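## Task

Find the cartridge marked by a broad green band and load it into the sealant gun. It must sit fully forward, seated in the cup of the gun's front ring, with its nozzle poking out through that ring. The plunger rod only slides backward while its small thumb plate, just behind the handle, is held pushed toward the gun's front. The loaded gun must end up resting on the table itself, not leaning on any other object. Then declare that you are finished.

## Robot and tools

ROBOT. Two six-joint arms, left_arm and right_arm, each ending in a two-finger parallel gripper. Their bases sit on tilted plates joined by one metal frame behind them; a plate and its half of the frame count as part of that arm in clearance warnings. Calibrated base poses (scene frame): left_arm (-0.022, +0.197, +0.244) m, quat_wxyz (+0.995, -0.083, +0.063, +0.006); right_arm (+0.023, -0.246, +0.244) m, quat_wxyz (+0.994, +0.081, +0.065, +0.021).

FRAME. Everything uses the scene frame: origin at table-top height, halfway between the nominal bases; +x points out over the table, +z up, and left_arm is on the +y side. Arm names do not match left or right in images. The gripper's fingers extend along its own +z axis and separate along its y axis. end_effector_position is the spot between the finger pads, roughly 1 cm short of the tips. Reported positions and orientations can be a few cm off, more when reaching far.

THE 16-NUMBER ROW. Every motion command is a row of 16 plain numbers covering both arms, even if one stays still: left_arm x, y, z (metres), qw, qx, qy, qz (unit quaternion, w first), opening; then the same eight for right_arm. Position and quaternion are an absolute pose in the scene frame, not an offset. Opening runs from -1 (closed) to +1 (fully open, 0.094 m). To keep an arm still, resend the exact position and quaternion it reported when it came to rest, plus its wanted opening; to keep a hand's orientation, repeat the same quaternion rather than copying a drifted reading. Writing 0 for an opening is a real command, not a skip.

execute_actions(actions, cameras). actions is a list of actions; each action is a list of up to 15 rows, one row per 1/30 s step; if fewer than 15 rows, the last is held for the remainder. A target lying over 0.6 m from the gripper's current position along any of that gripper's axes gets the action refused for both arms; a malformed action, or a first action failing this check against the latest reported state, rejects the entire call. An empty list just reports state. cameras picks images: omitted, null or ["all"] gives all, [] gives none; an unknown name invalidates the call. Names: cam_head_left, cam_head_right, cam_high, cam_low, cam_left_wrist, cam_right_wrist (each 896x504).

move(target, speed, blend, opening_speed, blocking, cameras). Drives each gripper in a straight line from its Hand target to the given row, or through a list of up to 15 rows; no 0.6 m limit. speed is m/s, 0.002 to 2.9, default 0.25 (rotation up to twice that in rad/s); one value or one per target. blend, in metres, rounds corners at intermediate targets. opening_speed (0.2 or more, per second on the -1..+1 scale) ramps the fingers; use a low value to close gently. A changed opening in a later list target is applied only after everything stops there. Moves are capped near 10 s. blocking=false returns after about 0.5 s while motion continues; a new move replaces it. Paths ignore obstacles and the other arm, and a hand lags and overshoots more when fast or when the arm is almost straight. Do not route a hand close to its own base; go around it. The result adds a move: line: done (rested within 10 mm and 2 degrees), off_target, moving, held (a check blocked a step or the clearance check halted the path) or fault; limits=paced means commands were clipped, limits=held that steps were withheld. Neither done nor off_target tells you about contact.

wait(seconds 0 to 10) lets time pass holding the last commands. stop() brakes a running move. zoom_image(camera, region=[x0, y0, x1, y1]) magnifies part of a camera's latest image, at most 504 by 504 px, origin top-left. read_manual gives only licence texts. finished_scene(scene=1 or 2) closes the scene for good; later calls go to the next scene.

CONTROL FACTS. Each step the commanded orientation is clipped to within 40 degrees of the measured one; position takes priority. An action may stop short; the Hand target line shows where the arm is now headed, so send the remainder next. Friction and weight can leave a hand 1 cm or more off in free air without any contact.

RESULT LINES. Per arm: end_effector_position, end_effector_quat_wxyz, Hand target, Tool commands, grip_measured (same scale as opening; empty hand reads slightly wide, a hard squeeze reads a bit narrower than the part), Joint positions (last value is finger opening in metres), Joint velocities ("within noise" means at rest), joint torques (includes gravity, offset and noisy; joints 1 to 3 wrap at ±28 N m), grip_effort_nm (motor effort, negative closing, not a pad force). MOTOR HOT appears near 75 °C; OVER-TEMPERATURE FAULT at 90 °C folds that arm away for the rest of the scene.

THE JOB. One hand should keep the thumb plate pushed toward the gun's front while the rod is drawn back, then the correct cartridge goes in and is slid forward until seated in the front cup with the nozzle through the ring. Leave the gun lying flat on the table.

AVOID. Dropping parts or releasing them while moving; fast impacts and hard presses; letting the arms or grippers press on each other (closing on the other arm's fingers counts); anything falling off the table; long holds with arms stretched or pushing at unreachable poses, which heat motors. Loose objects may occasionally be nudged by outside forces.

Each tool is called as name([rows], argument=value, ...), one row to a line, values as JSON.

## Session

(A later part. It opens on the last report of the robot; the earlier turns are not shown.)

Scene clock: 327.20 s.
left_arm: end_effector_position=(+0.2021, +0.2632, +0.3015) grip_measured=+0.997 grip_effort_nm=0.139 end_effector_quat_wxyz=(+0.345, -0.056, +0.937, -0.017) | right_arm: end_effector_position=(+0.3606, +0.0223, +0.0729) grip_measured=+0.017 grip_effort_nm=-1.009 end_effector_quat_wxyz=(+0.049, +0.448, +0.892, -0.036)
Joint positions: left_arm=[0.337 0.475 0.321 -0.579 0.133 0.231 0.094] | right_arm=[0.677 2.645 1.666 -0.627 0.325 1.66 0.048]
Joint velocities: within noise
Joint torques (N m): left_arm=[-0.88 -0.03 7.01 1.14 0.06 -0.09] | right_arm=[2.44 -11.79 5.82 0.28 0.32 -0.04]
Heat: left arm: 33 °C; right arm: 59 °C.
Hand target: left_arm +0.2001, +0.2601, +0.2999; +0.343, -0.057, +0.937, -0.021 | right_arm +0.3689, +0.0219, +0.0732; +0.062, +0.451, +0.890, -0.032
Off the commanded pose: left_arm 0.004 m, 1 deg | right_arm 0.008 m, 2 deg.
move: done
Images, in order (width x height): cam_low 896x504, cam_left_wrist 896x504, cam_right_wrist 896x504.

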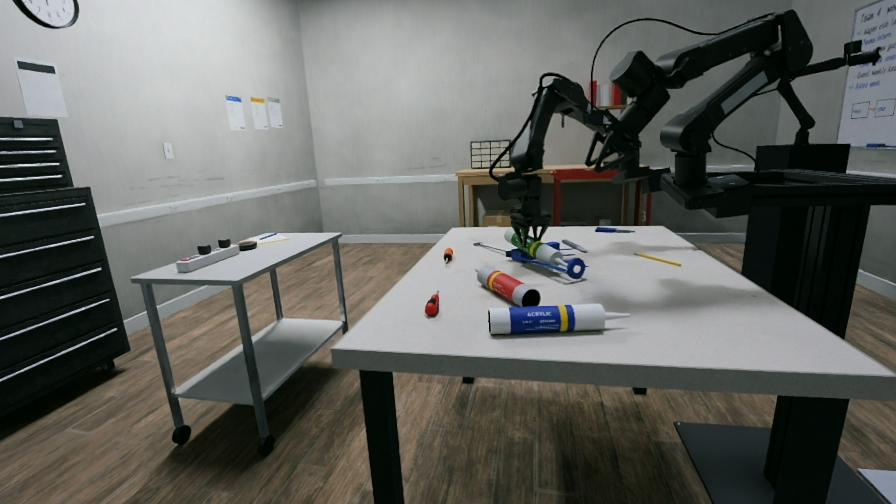

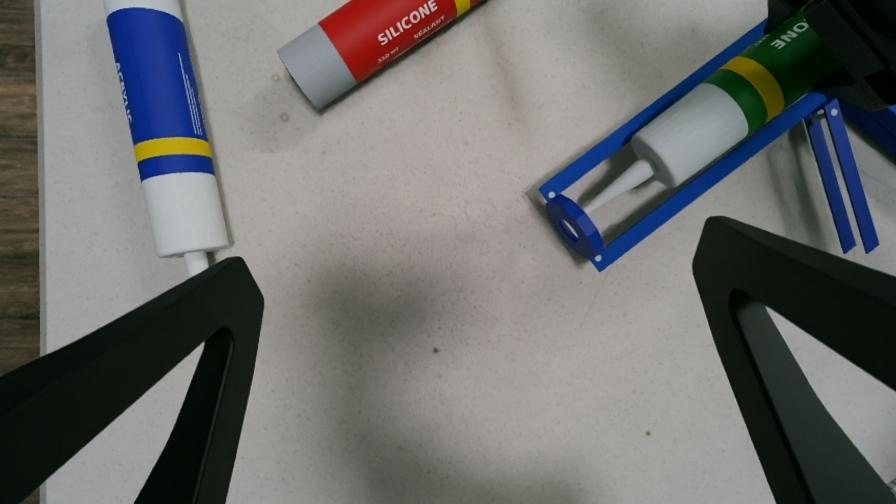

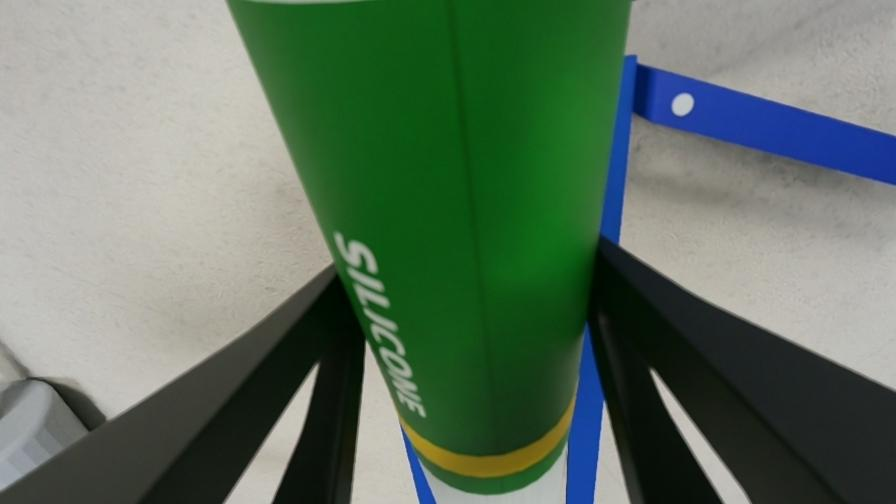

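move(target=[0.20, 0.26, 0.30, 0.343, -0.057, 0.937, -0.021, 1.0, 0.363, 0.020, 0.073, 0.0622, 0.4509, 0.8898, -0.0315, 0.0], speed=0.05, cameras=["cam_low","cam_left_wrist","cam_right_wrist"])

zoom_image(camera="cam_left_wrist", region=[500, 100, 700, 280])

zoom_image(camera="cam_low", region=[480, 200, 620, 290])

Scene clock: 334.70 s.
left_arm: end_effector_position=(+0.2021, +0.2631, +0.3014) grip_measured=+0.997 grip_effort_nm=0.139 end_effector_quat_wxyz=(+0.345, -0.056, +0.937, -0.017) | right_arm: end_effector_position=(+0.3597, +0.0219, +0.0707) grip_measured=+0.017 grip_effort_nm=-1.009 end_effector_quat_wxyz=(+0.050, +0.447, +0.892, -0.034)
Joint positions: left_arm=[0.337 0.475 0.321 -0.579 0.133 0.231 0.094] | right_arm=[0.677 2.645 1.654 -0.61 0.326 1.656 0.048]
Joint velocities: within noise
Joint torques (N m): left_arm=[-0.96 0.06 6.94 1.18 0.09 -0.12] | right_arm=[2.84 -13.01 3.67 0.33 0.27 0.08]
Heat: left arm: 32 °C; right arm: 59 °C.
Hand target: left_arm +0.2001, +0.2601, +0.2999; +0.343, -0.057, +0.937, -0.021 | right_arm +0.3631, +0.0200, +0.0731; +0.062, +0.451, +0.890, -0.032
Off the commanded pose: left_arm 0.004 m, 1 deg | right_arm 0.004 m, 2 deg.
move: done
Images, in order (width x height): cam_low 896x504, cam_left_wrist 896x504, cam_right_wrist 896x504.

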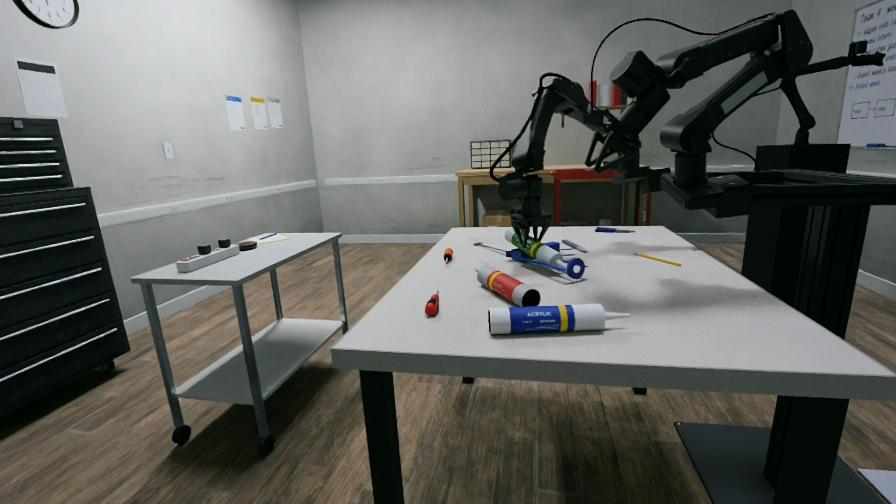

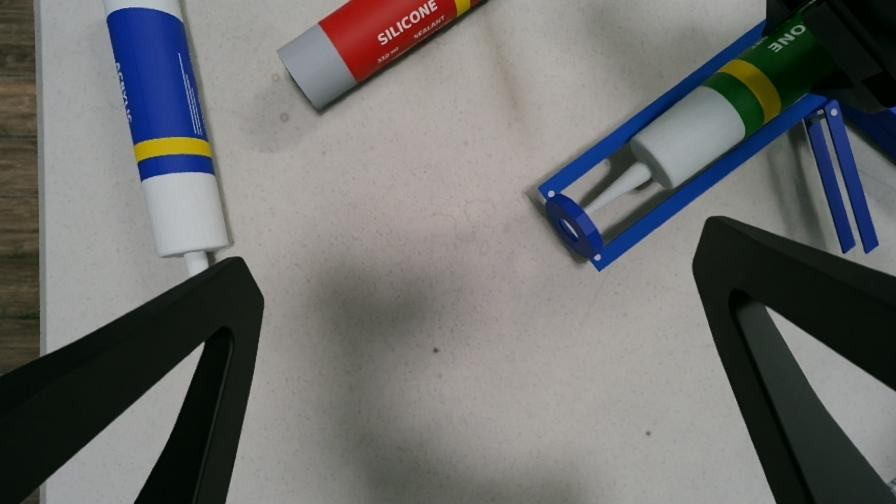

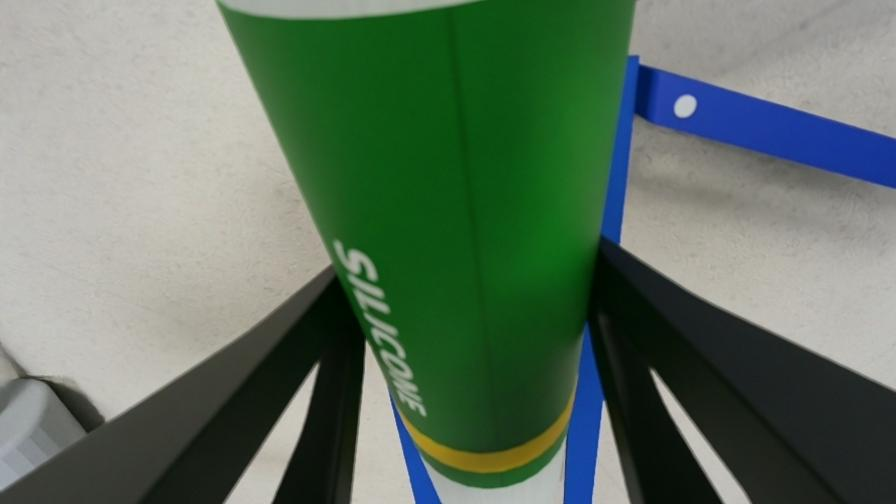

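Scaled by 2.520 from the camera's 896x504 image, which has a finer 1280x720 frame.

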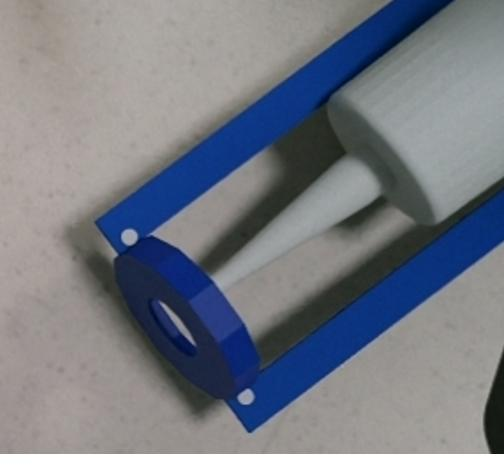

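Scaled by 3.600 from the camera's 896x504 image, which has a finer 1280x720 frame.

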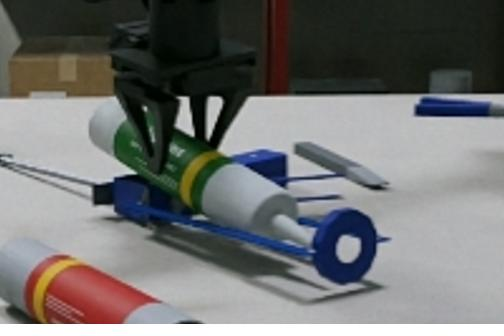

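move(target=[0.20, 0.26, 0.30, 0.343, -0.057, 0.937, -0.021, 1.0, 0.351, 0.030, 0.075, 0.0622, 0.4509, 0.8898, -0.0315, 0.0], speed=0.04, cameras=["cam_low","cam_left_wrist","cam_right_wrist"])

zoom_image(camera="cam_left_wrist", region=[500, 100, 700, 280])

zoom_image(camera="cam_low", region=[480, 200, 620, 290])

Scene clock: 346.13 s.
left_arm: end_effector_position=(+0.2021, +0.2631, +0.3014) grip_measured=+0.997 grip_effort_nm=0.139 end_effector_quat_wxyz=(+0.345, -0.056, +0.937, -0.017) | right_arm: end_effector_position=(+0.3578, +0.0233, +0.0707) grip_measured=+0.017 grip_effort_nm=-1.009 end_effector_quat_wxyz=(+0.062, +0.450, +0.890, -0.035)
Joint positions: left_arm=[0.337 0.475 0.321 -0.579 0.133 0.231 0.094] | right_arm=[0.692 2.645 1.644 -0.599 0.349 1.677 0.048]
Joint velocities: within noise
Joint torques (N m): left_arm=[-0.99 -0.05 6.99 1.13 0.07 -0.1] | right_arm=[4.74 -13.05 3.79 0.16 0.04 0.25]
Heat: left arm: 32 °C; right arm: 59 °C.
Hand target: left_arm +0.2001, +0.2601, +0.2999; +0.343, -0.057, +0.937, -0.021 | right_arm +0.3511, +0.0299, +0.0749; +0.062, +0.451, +0.890, -0.032
Off the commanded pose: left_arm 0.004 m, 1 deg | right_arm 0.010 m, 0 deg.
move: done
Images, in order (width x height): cam_low 896x504, cam_left_wrist 896x504, cam_right_wrist 896x504.

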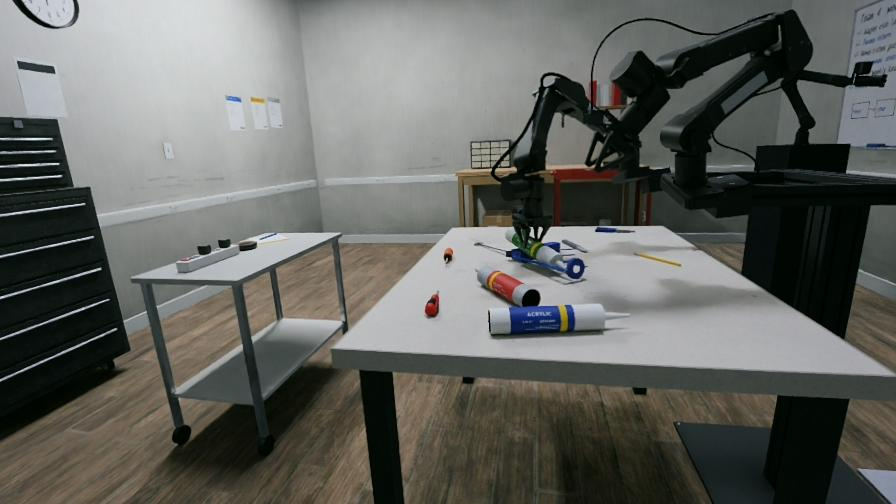

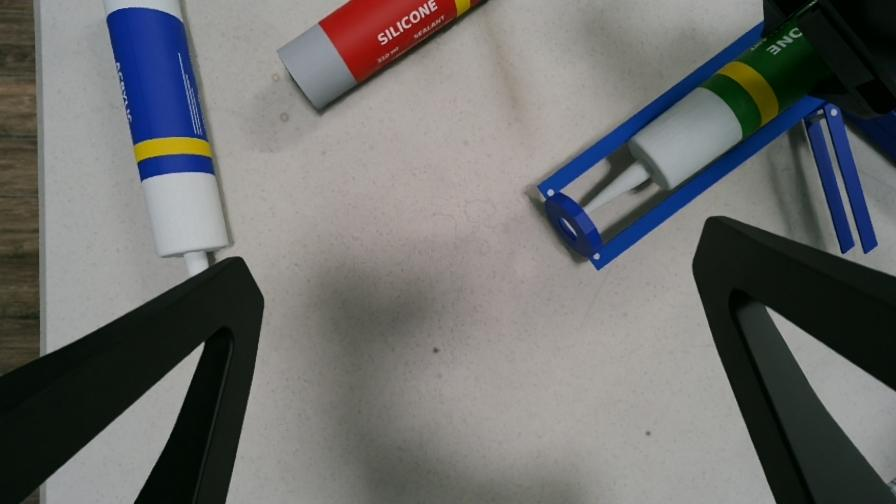

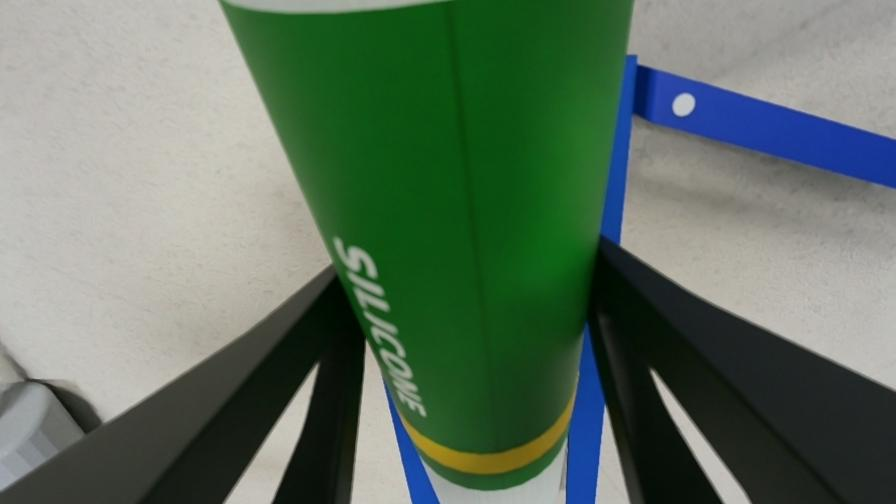

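Scaled by 2.520 from the camera's 896x504 image, which has a finer 1280x720 frame.

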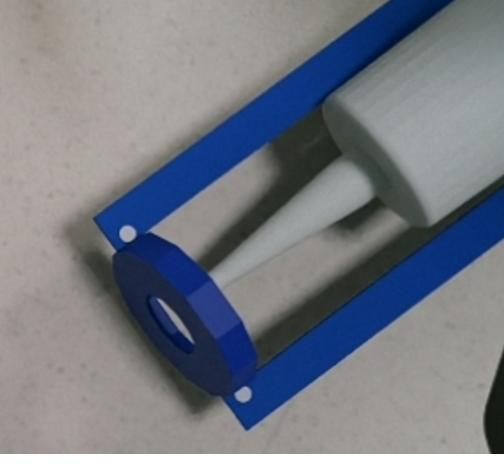

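Scaled by 3.600 from the camera's 896x504 image, which has a finer 1280x720 frame.

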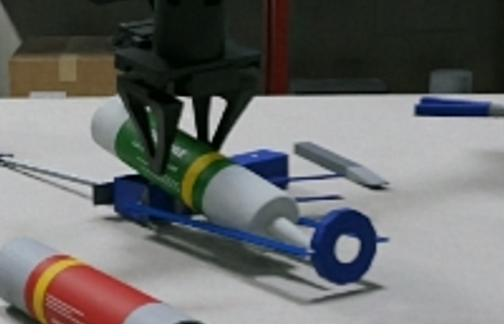

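move(target=[0.20, 0.26, 0.30, 0.343, -0.057, 0.937, -0.021, 1.0, 0.362, 0.024, 0.091, 0.0932, 0.4495, 0.8871, -0.0472, 0.0], speed=0.04, cameras=["cam_low","cam_left_wrist","cam_right_wrist"])

zoom_image(camera="cam_left_wrist", region=[500, 100, 700, 280])

zoom_image(camera="cam_low", region=[480, 200, 620, 290])

Scene clock: 355.03 s.
left_arm: end_effector_position=(+0.2021, +0.2631, +0.3014) grip_measured=+0.997 grip_effort_nm=0.139 end_effector_quat_wxyz=(+0.345, -0.056, +0.937, -0.017) | right_arm: end_effector_position=(+0.3563, +0.0180, +0.0724) grip_measured=+0.017 grip_effort_nm=-1.009 end_effector_quat_wxyz=(+0.075, +0.453, +0.887, -0.049)
Joint positions: left_arm=[0.337 0.475 0.321 -0.579 0.133 0.231 0.094] | right_arm=[0.699 2.645 1.644 -0.621 0.383 1.699 0.048]
Joint velocities: within noise
Joint torques (N m): left_arm=[-0.95 -0.12 6.94 1.16 0.07 -0.1] | right_arm=[4.75 -14.69 6.46 -0.27 0.4 0.12]
Heat: left arm: 32 °C; right arm: 60 °C.
Hand target: left_arm +0.2001, +0.2601, +0.2999; +0.343, -0.057, +0.937, -0.021 | right_arm +0.3619, +0.0241, +0.0907; +0.093, +0.450, +0.887, -0.046
Off the commanded pose: left_arm 0.004 m, 1 deg | right_arm 0.020 m, 2 deg.
move: off_target (right_arm)
Images, in order (width x height): cam_low 896x504, cam_left_wrist 896x504, cam_right_wrist 896x504.

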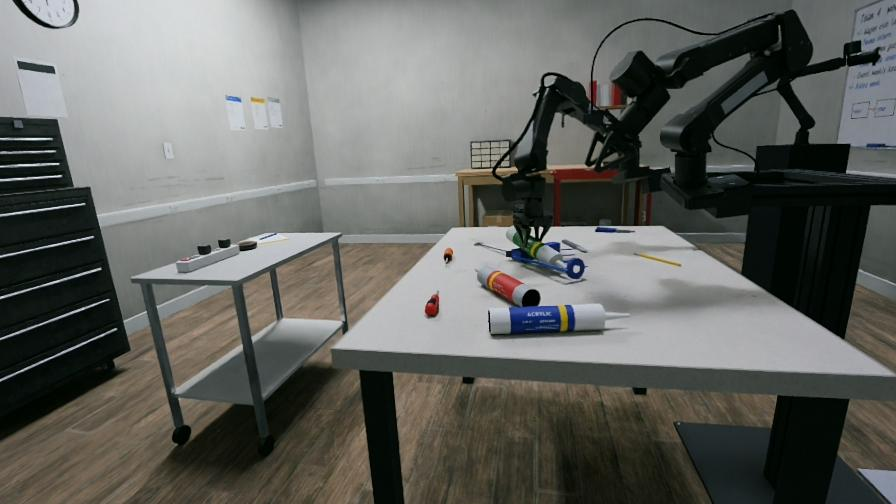

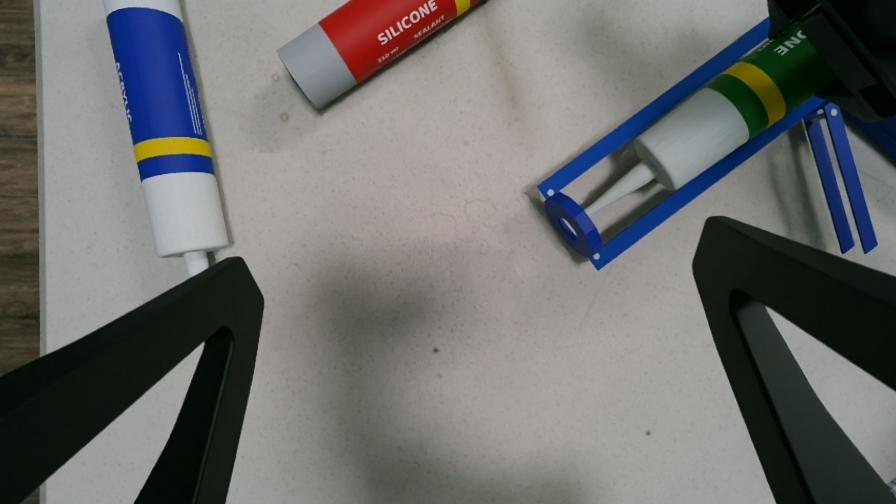

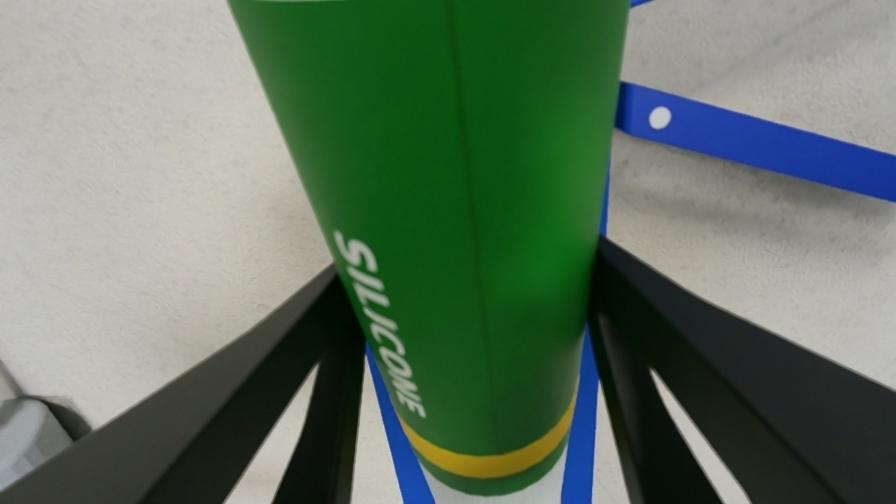

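Scaled by 2.520 from the camera's 896x504 image, which has a finer 1280x720 frame.

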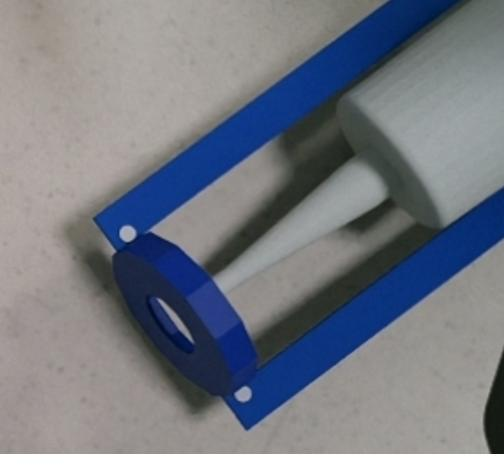

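Scaled by 3.600 from the camera's 896x504 image, which has a finer 1280x720 frame.

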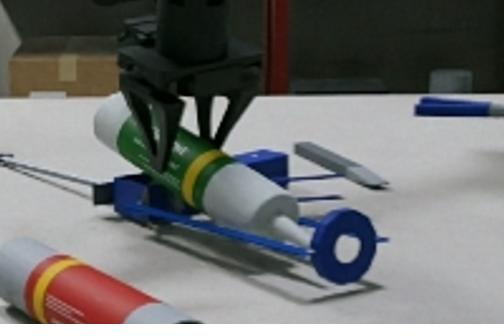

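move(target=[0.20, 0.26, 0.30, 0.343, -0.057, 0.937, -0.021, 1.0, 0.362, 0.024, 0.102, 0.0932, 0.4495, 0.8871, -0.0472, 0.0], speed=0.04, cameras=["cam_low","cam_left_wrist","cam_right_wrist"])

zoom_image(camera="cam_left_wrist", region=[500, 100, 700, 280])

zoom_image(camera="cam_low", region=[480, 200, 620, 290])

Scene clock: 361.50 s.
left_arm: end_effector_position=(+0.2021, +0.2631, +0.3014) grip_measured=+0.997 grip_effort_nm=0.139 end_effector_quat_wxyz=(+0.345, -0.056, +0.937, -0.017) | right_arm: end_effector_position=(+0.3535, +0.0150, +0.0727) grip_measured=+0.017 grip_effort_nm=-1.009 end_effector_quat_wxyz=(+0.073, +0.455, +0.886, -0.057)
Joint positions: left_arm=[0.337 0.475 0.321 -0.579 0.133 0.231 0.094] | right_arm=[0.699 2.645 1.644 -0.638 0.385 1.709 0.048]
Joint velocities: within noise
Joint torques (N m): left_arm=[-1.11 -0.06 6.97 1.17 0.08 -0.11] | right_arm=[5.2 -16.88 6.23 -0.36 0.37 0.11]
Heat: left arm: 32 °C; right arm: 61 °C.
Hand target: left_arm +0.2001, +0.2601, +0.3000; +0.343, -0.057, +0.937, -0.021 | right_arm +0.3618, +0.0240, +0.1009; +0.093, +0.450, +0.887, -0.046
Off the commanded pose: left_arm 0.004 m, 1 deg | right_arm 0.032 m, 3 deg.
move: off_target (right_arm)
Images, in order (width x height): cam_low 896x504, cam_left_wrist 896x504, cam_right_wrist 896x504.

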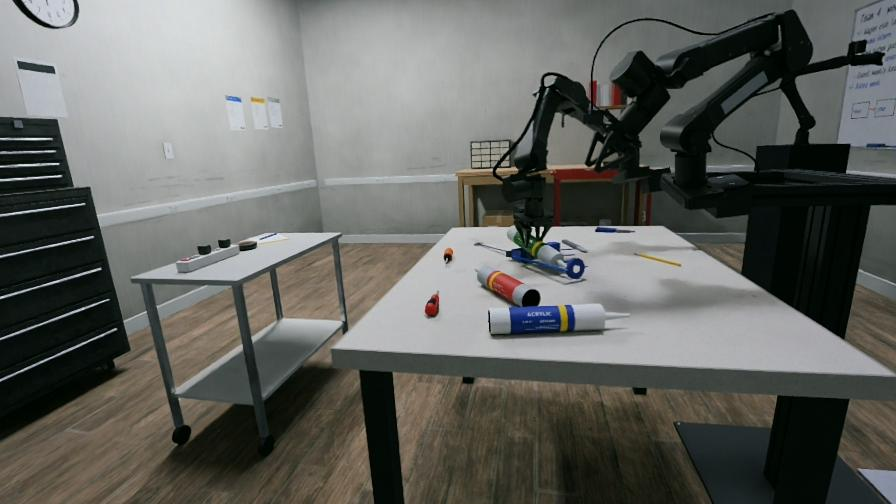

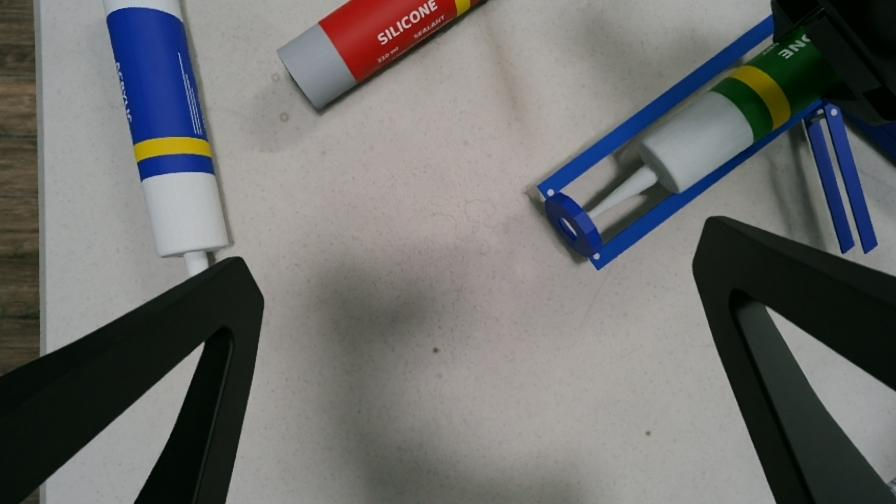

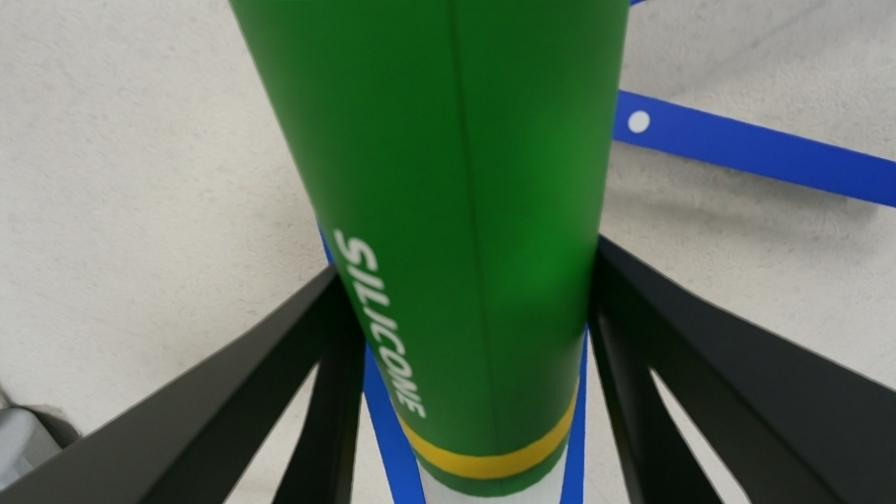

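Scaled by 2.520 from the camera's 896x504 image, which has a finer 1280x720 frame.

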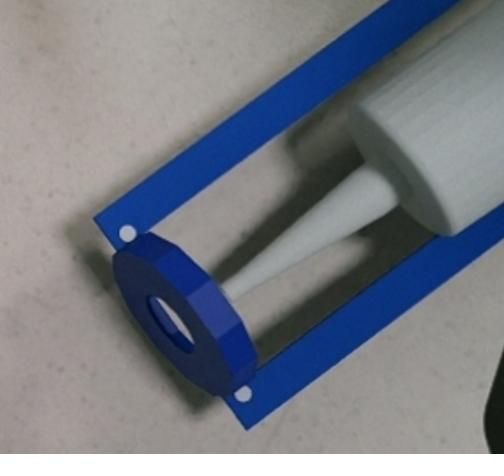

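Scaled by 3.600 from the camera's 896x504 image, which has a finer 1280x720 frame.

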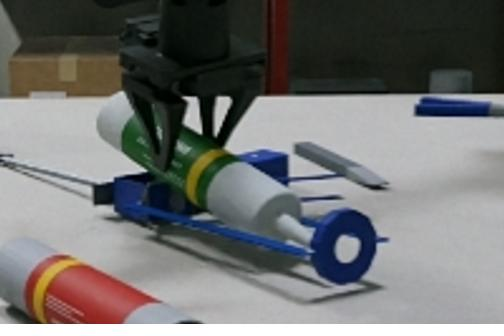

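move(target=[0.20, 0.26, 0.30, 0.343, -0.057, 0.937, -0.021, 1.0, 0.353, 0.036, 0.095, 0.0932, 0.4495, 0.8871, -0.0472, 0.0], speed=0.04, cameras=["cam_low","cam_left_wrist","cam_right_wrist"])

zoom_image(camera="cam_left_wrist", region=[500, 100, 700, 280])

zoom_image(camera="cam_low", region=[480, 200, 620, 290])

Scene clock: 376.13 s.
left_arm: end_effector_position=(+0.2021, +0.2631, +0.3014) grip_measured=+0.997 grip_effort_nm=0.144 end_effector_quat_wxyz=(+0.345, -0.056, +0.937, -0.017) | right_arm: end_effector_position=(+0.3455, +0.0265, +0.0777) grip_measured=+0.017 grip_effort_nm=-1.009 end_effector_quat_wxyz=(+0.076, +0.452, +0.887, -0.055)
Joint positions: left_arm=[0.337 0.475 0.321 -0.579 0.133 0.231 0.094] | right_arm=[0.734 2.645 1.654 -0.656 0.385 1.739 0.048]
Joint velocities: within noise
Joint torques (N m): left_arm=[-1.02 -0.17 6.99 1.15 0.09 -0.1] | right_arm=[4.82 -14 7.49 -0.27 0.36 0.13]
Heat: left arm: 31 °C; right arm: 65 °C.
Hand target: left_arm +0.2001, +0.2601, +0.3000; +0.343, -0.057, +0.937, -0.021 | right_arm +0.3527, +0.0360, +0.0949; +0.093, +0.449, +0.887, -0.046
Off the commanded pose: left_arm 0.004 m, 1 deg | right_arm 0.021 m, 2 deg.
move: off_target (right_arm)
Images, in order (width x height): cam_low 896x504, cam_left_wrist 896x504, cam_right_wrist 896x504.

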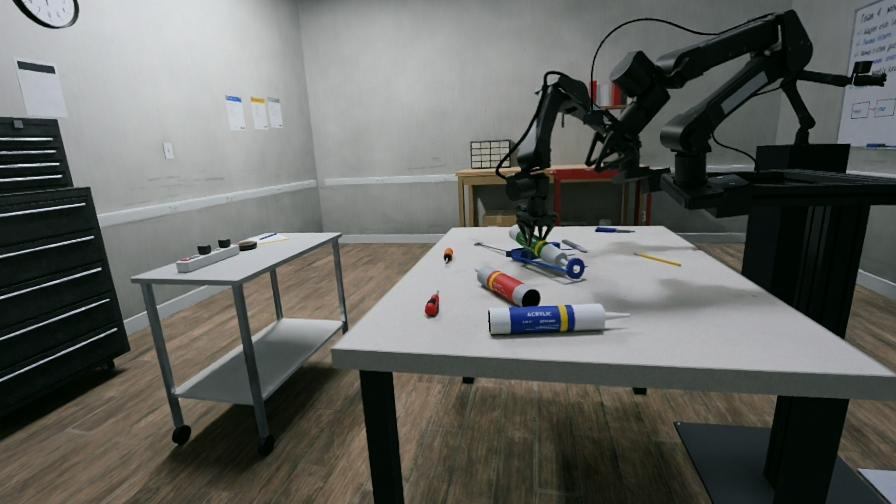

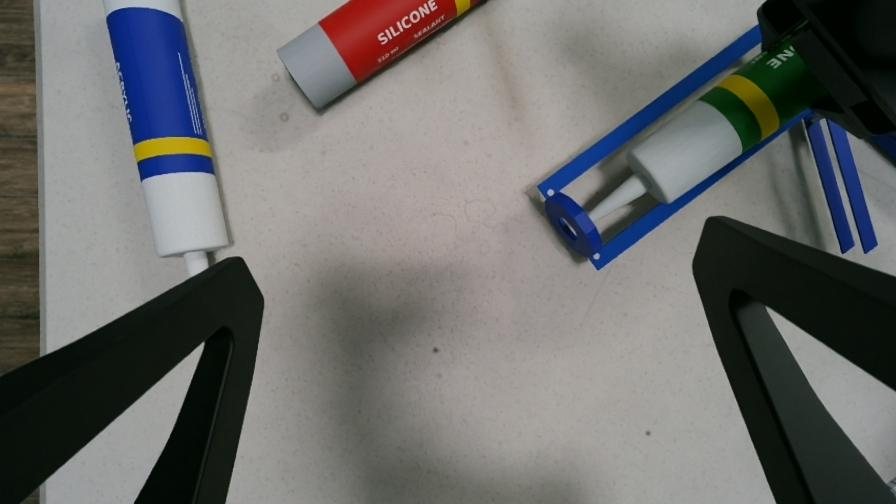

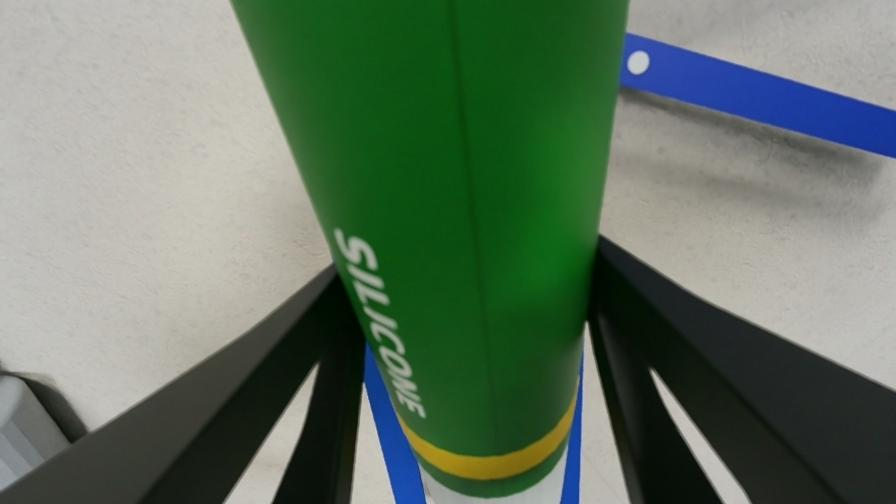

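Scaled by 2.520 from the camera's 896x504 image, which has a finer 1280x720 frame.

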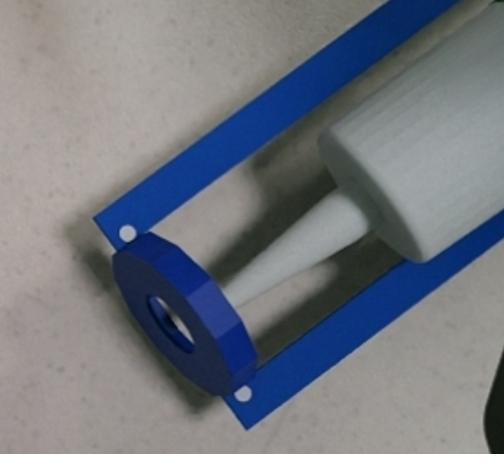

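Scaled by 3.600 from the camera's 896x504 image, which has a finer 1280x720 frame.

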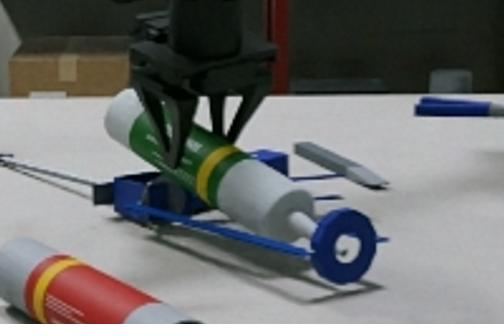

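move(target=[0.20, 0.26, 0.30, 0.343, -0.057, 0.937, -0.021, 1.0, 0.343, 0.053, 0.086, 0.0932, 0.4495, 0.8871, -0.0472, 0.0], speed=0.04, cameras=["cam_low","cam_left_wrist","cam_right_wrist"])

zoom_image(camera="cam_left_wrist", region=[500, 100, 700, 280])

zoom_image(camera="cam_low", region=[480, 200, 620, 290])

Scene clock: 387.73 s.
left_arm: end_effector_position=(+0.2020, +0.2631, +0.3014) grip_measured=+0.997 grip_effort_nm=0.144 end_effector_quat_wxyz=(+0.344, -0.056, +0.937, -0.017) | right_arm: end_effector_position=(+0.3409, +0.0455, +0.0773) grip_measured=+0.017 grip_effort_nm=-1.009 end_effector_quat_wxyz=(+0.079, +0.454, +0.886, -0.047)
Joint positions: left_arm=[0.337 0.475 0.321 -0.579 0.133 0.231 0.094] | right_arm=[0.772 2.677 1.706 -0.673 0.385 1.779 0.048]
Joint velocities: within noise
Joint torques (N m): left_arm=[-0.91 -0.09 6.98 1.13 0.11 -0.11] | right_arm=[4.81 -12.46 7.62 -0.2 0.33 0.12]
Heat: left arm: 31 °C; right arm: 64 °C.
Hand target: left_arm +0.2001, +0.2601, +0.2999; +0.343, -0.057, +0.937, -0.021 | right_arm +0.3428, +0.0530, +0.0861; +0.093, +0.449, +0.887, -0.046
Off the commanded pose: left_arm 0.004 m, 1 deg | right_arm 0.012 m, 2 deg.
move: off_target (right_arm)
Images, in order (width x height): cam_low 896x504, cam_left_wrist 896x504, cam_right_wrist 896x504.

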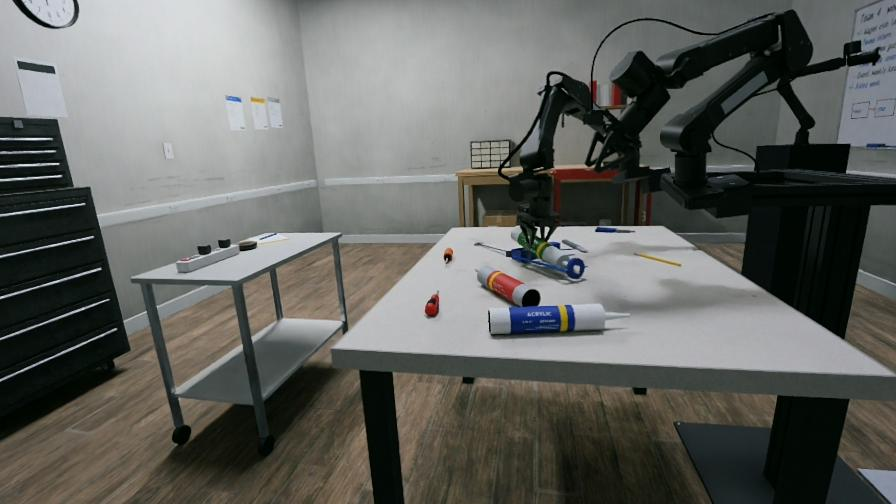

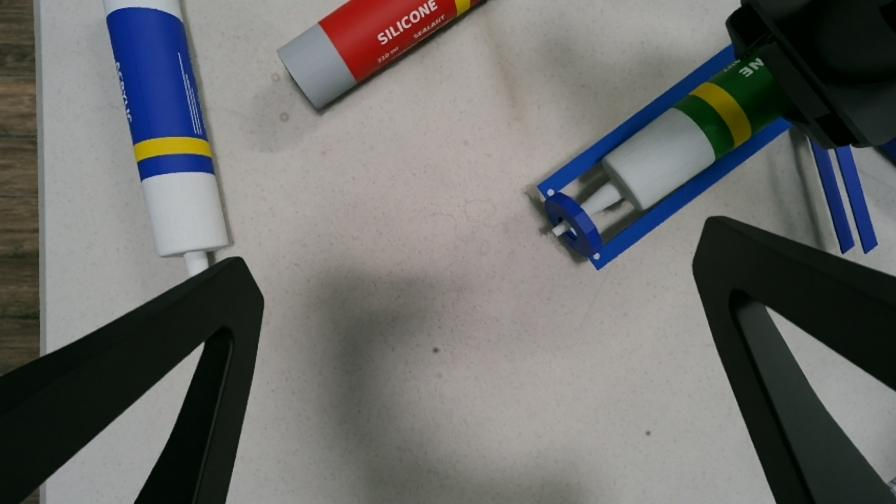

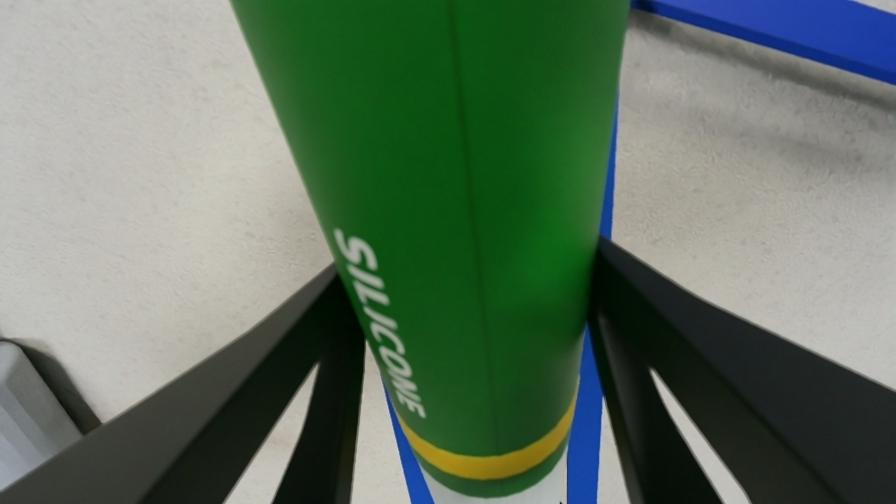

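Scaled by 2.520 from the camera's 896x504 image, which has a finer 1280x720 frame.

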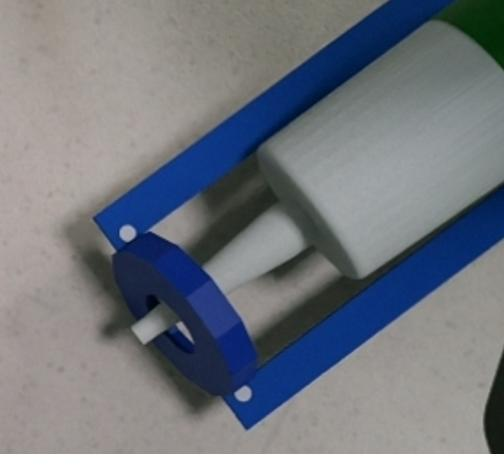

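Scaled by 3.600 from the camera's 896x504 image, which has a finer 1280x720 frame.

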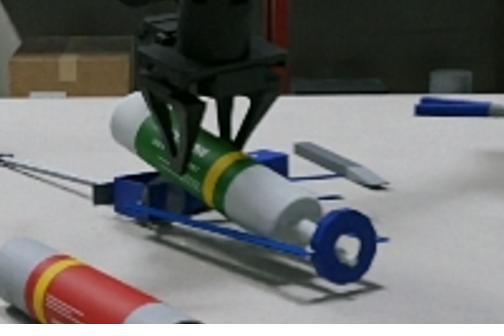

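move(target=[0.20, 0.26, 0.30, 0.343, -0.057, 0.937, -0.021, 1.0, 0.3315, 0.067, 0.073, 0.0932, 0.4495, 0.8871, -0.0472, 0.0], speed=0.04, cameras=["cam_low","cam_left_wrist","cam_right_wrist"])

zoom_image(camera="cam_left_wrist", region=[500, 100, 700, 280])

zoom_image(camera="cam_low", region=[480, 200, 620, 290])

Scene clock: 394.13 s.
left_arm: end_effector_position=(+0.2020, +0.2631, +0.3014) grip_measured=+0.997 grip_effort_nm=0.139 end_effector_quat_wxyz=(+0.344, -0.056, +0.937, -0.017) | right_arm: end_effector_position=(+0.3304, +0.0588, +0.0657) grip_measured=+0.017 grip_effort_nm=-1.009 end_effector_quat_wxyz=(+0.080, +0.453, +0.887, -0.048)
Joint positions: left_arm=[0.337 0.475 0.321 -0.579 0.133 0.231 0.094] | right_arm=[0.805 2.73 1.746 -0.675 0.385 1.812 0.048]
Joint velocities: within noise
Joint torques (N m): left_arm=[-0.96 -0.02 6.97 1.14 0.06 -0.11] | right_arm=[5.05 -12.18 7.58 -0.16 0.31 0.16]
Heat: left arm: 31 °C; right arm: 62 °C.
Hand target: left_arm +0.2001, +0.2601, +0.2999; +0.343, -0.057, +0.937, -0.021 | right_arm +0.3313, +0.0670, +0.0731; +0.093, +0.449, +0.887, -0.046
Off the commanded pose: left_arm 0.004 m, 1 deg | right_arm 0.011 m, 2 deg.
move: off_target (right_arm)
Images, in order (width x height): cam_low 896x504, cam_left_wrist 896x504, cam_right_wrist 896x504.

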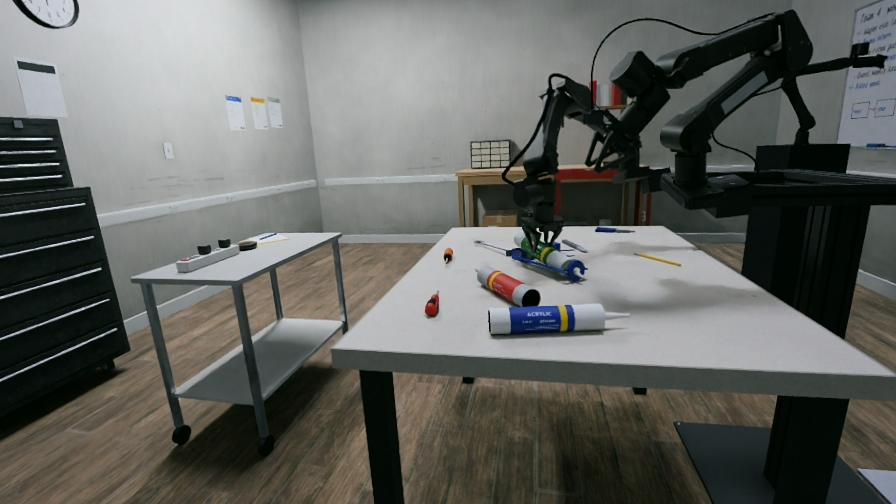

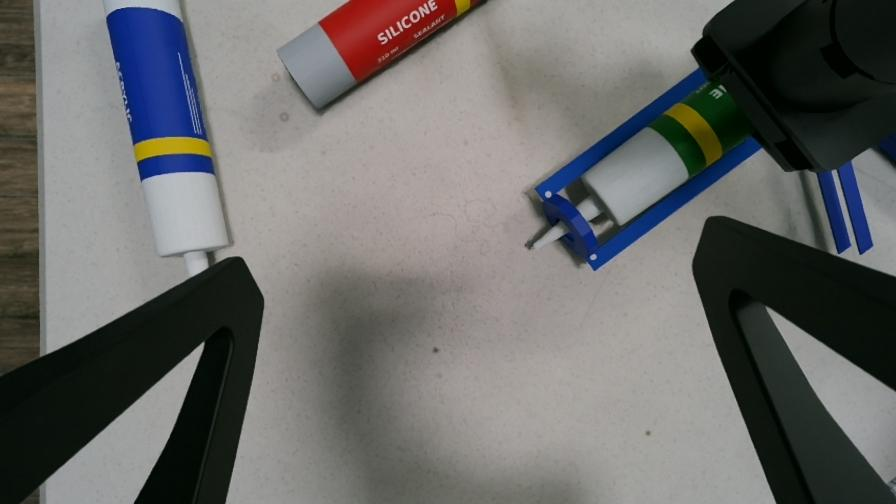

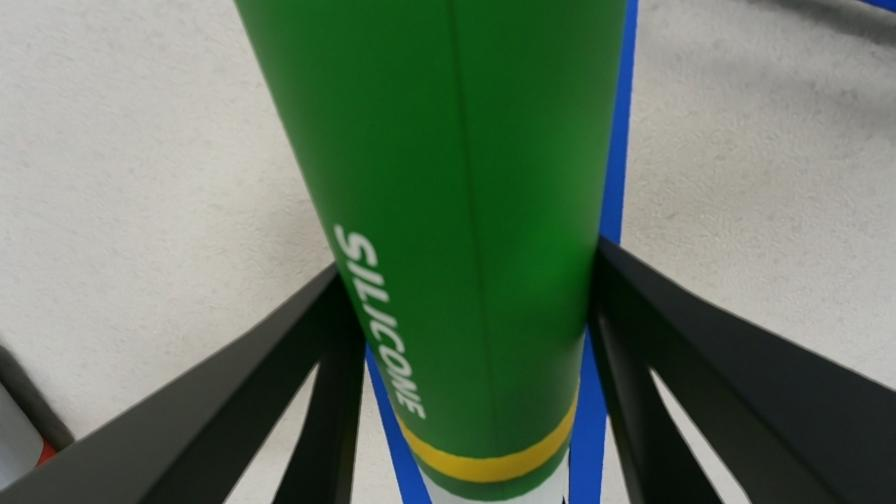

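Scaled by 2.520 from the camera's 896x504 image, which has a finer 1280x720 frame.

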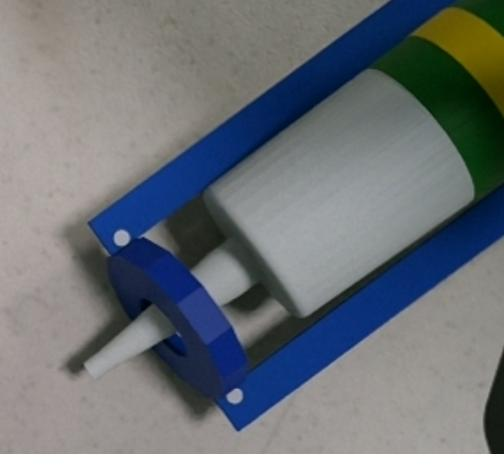

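Scaled by 3.600 from the camera's 896x504 image, which has a finer 1280x720 frame.

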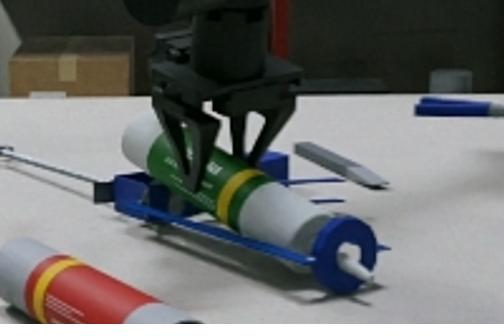

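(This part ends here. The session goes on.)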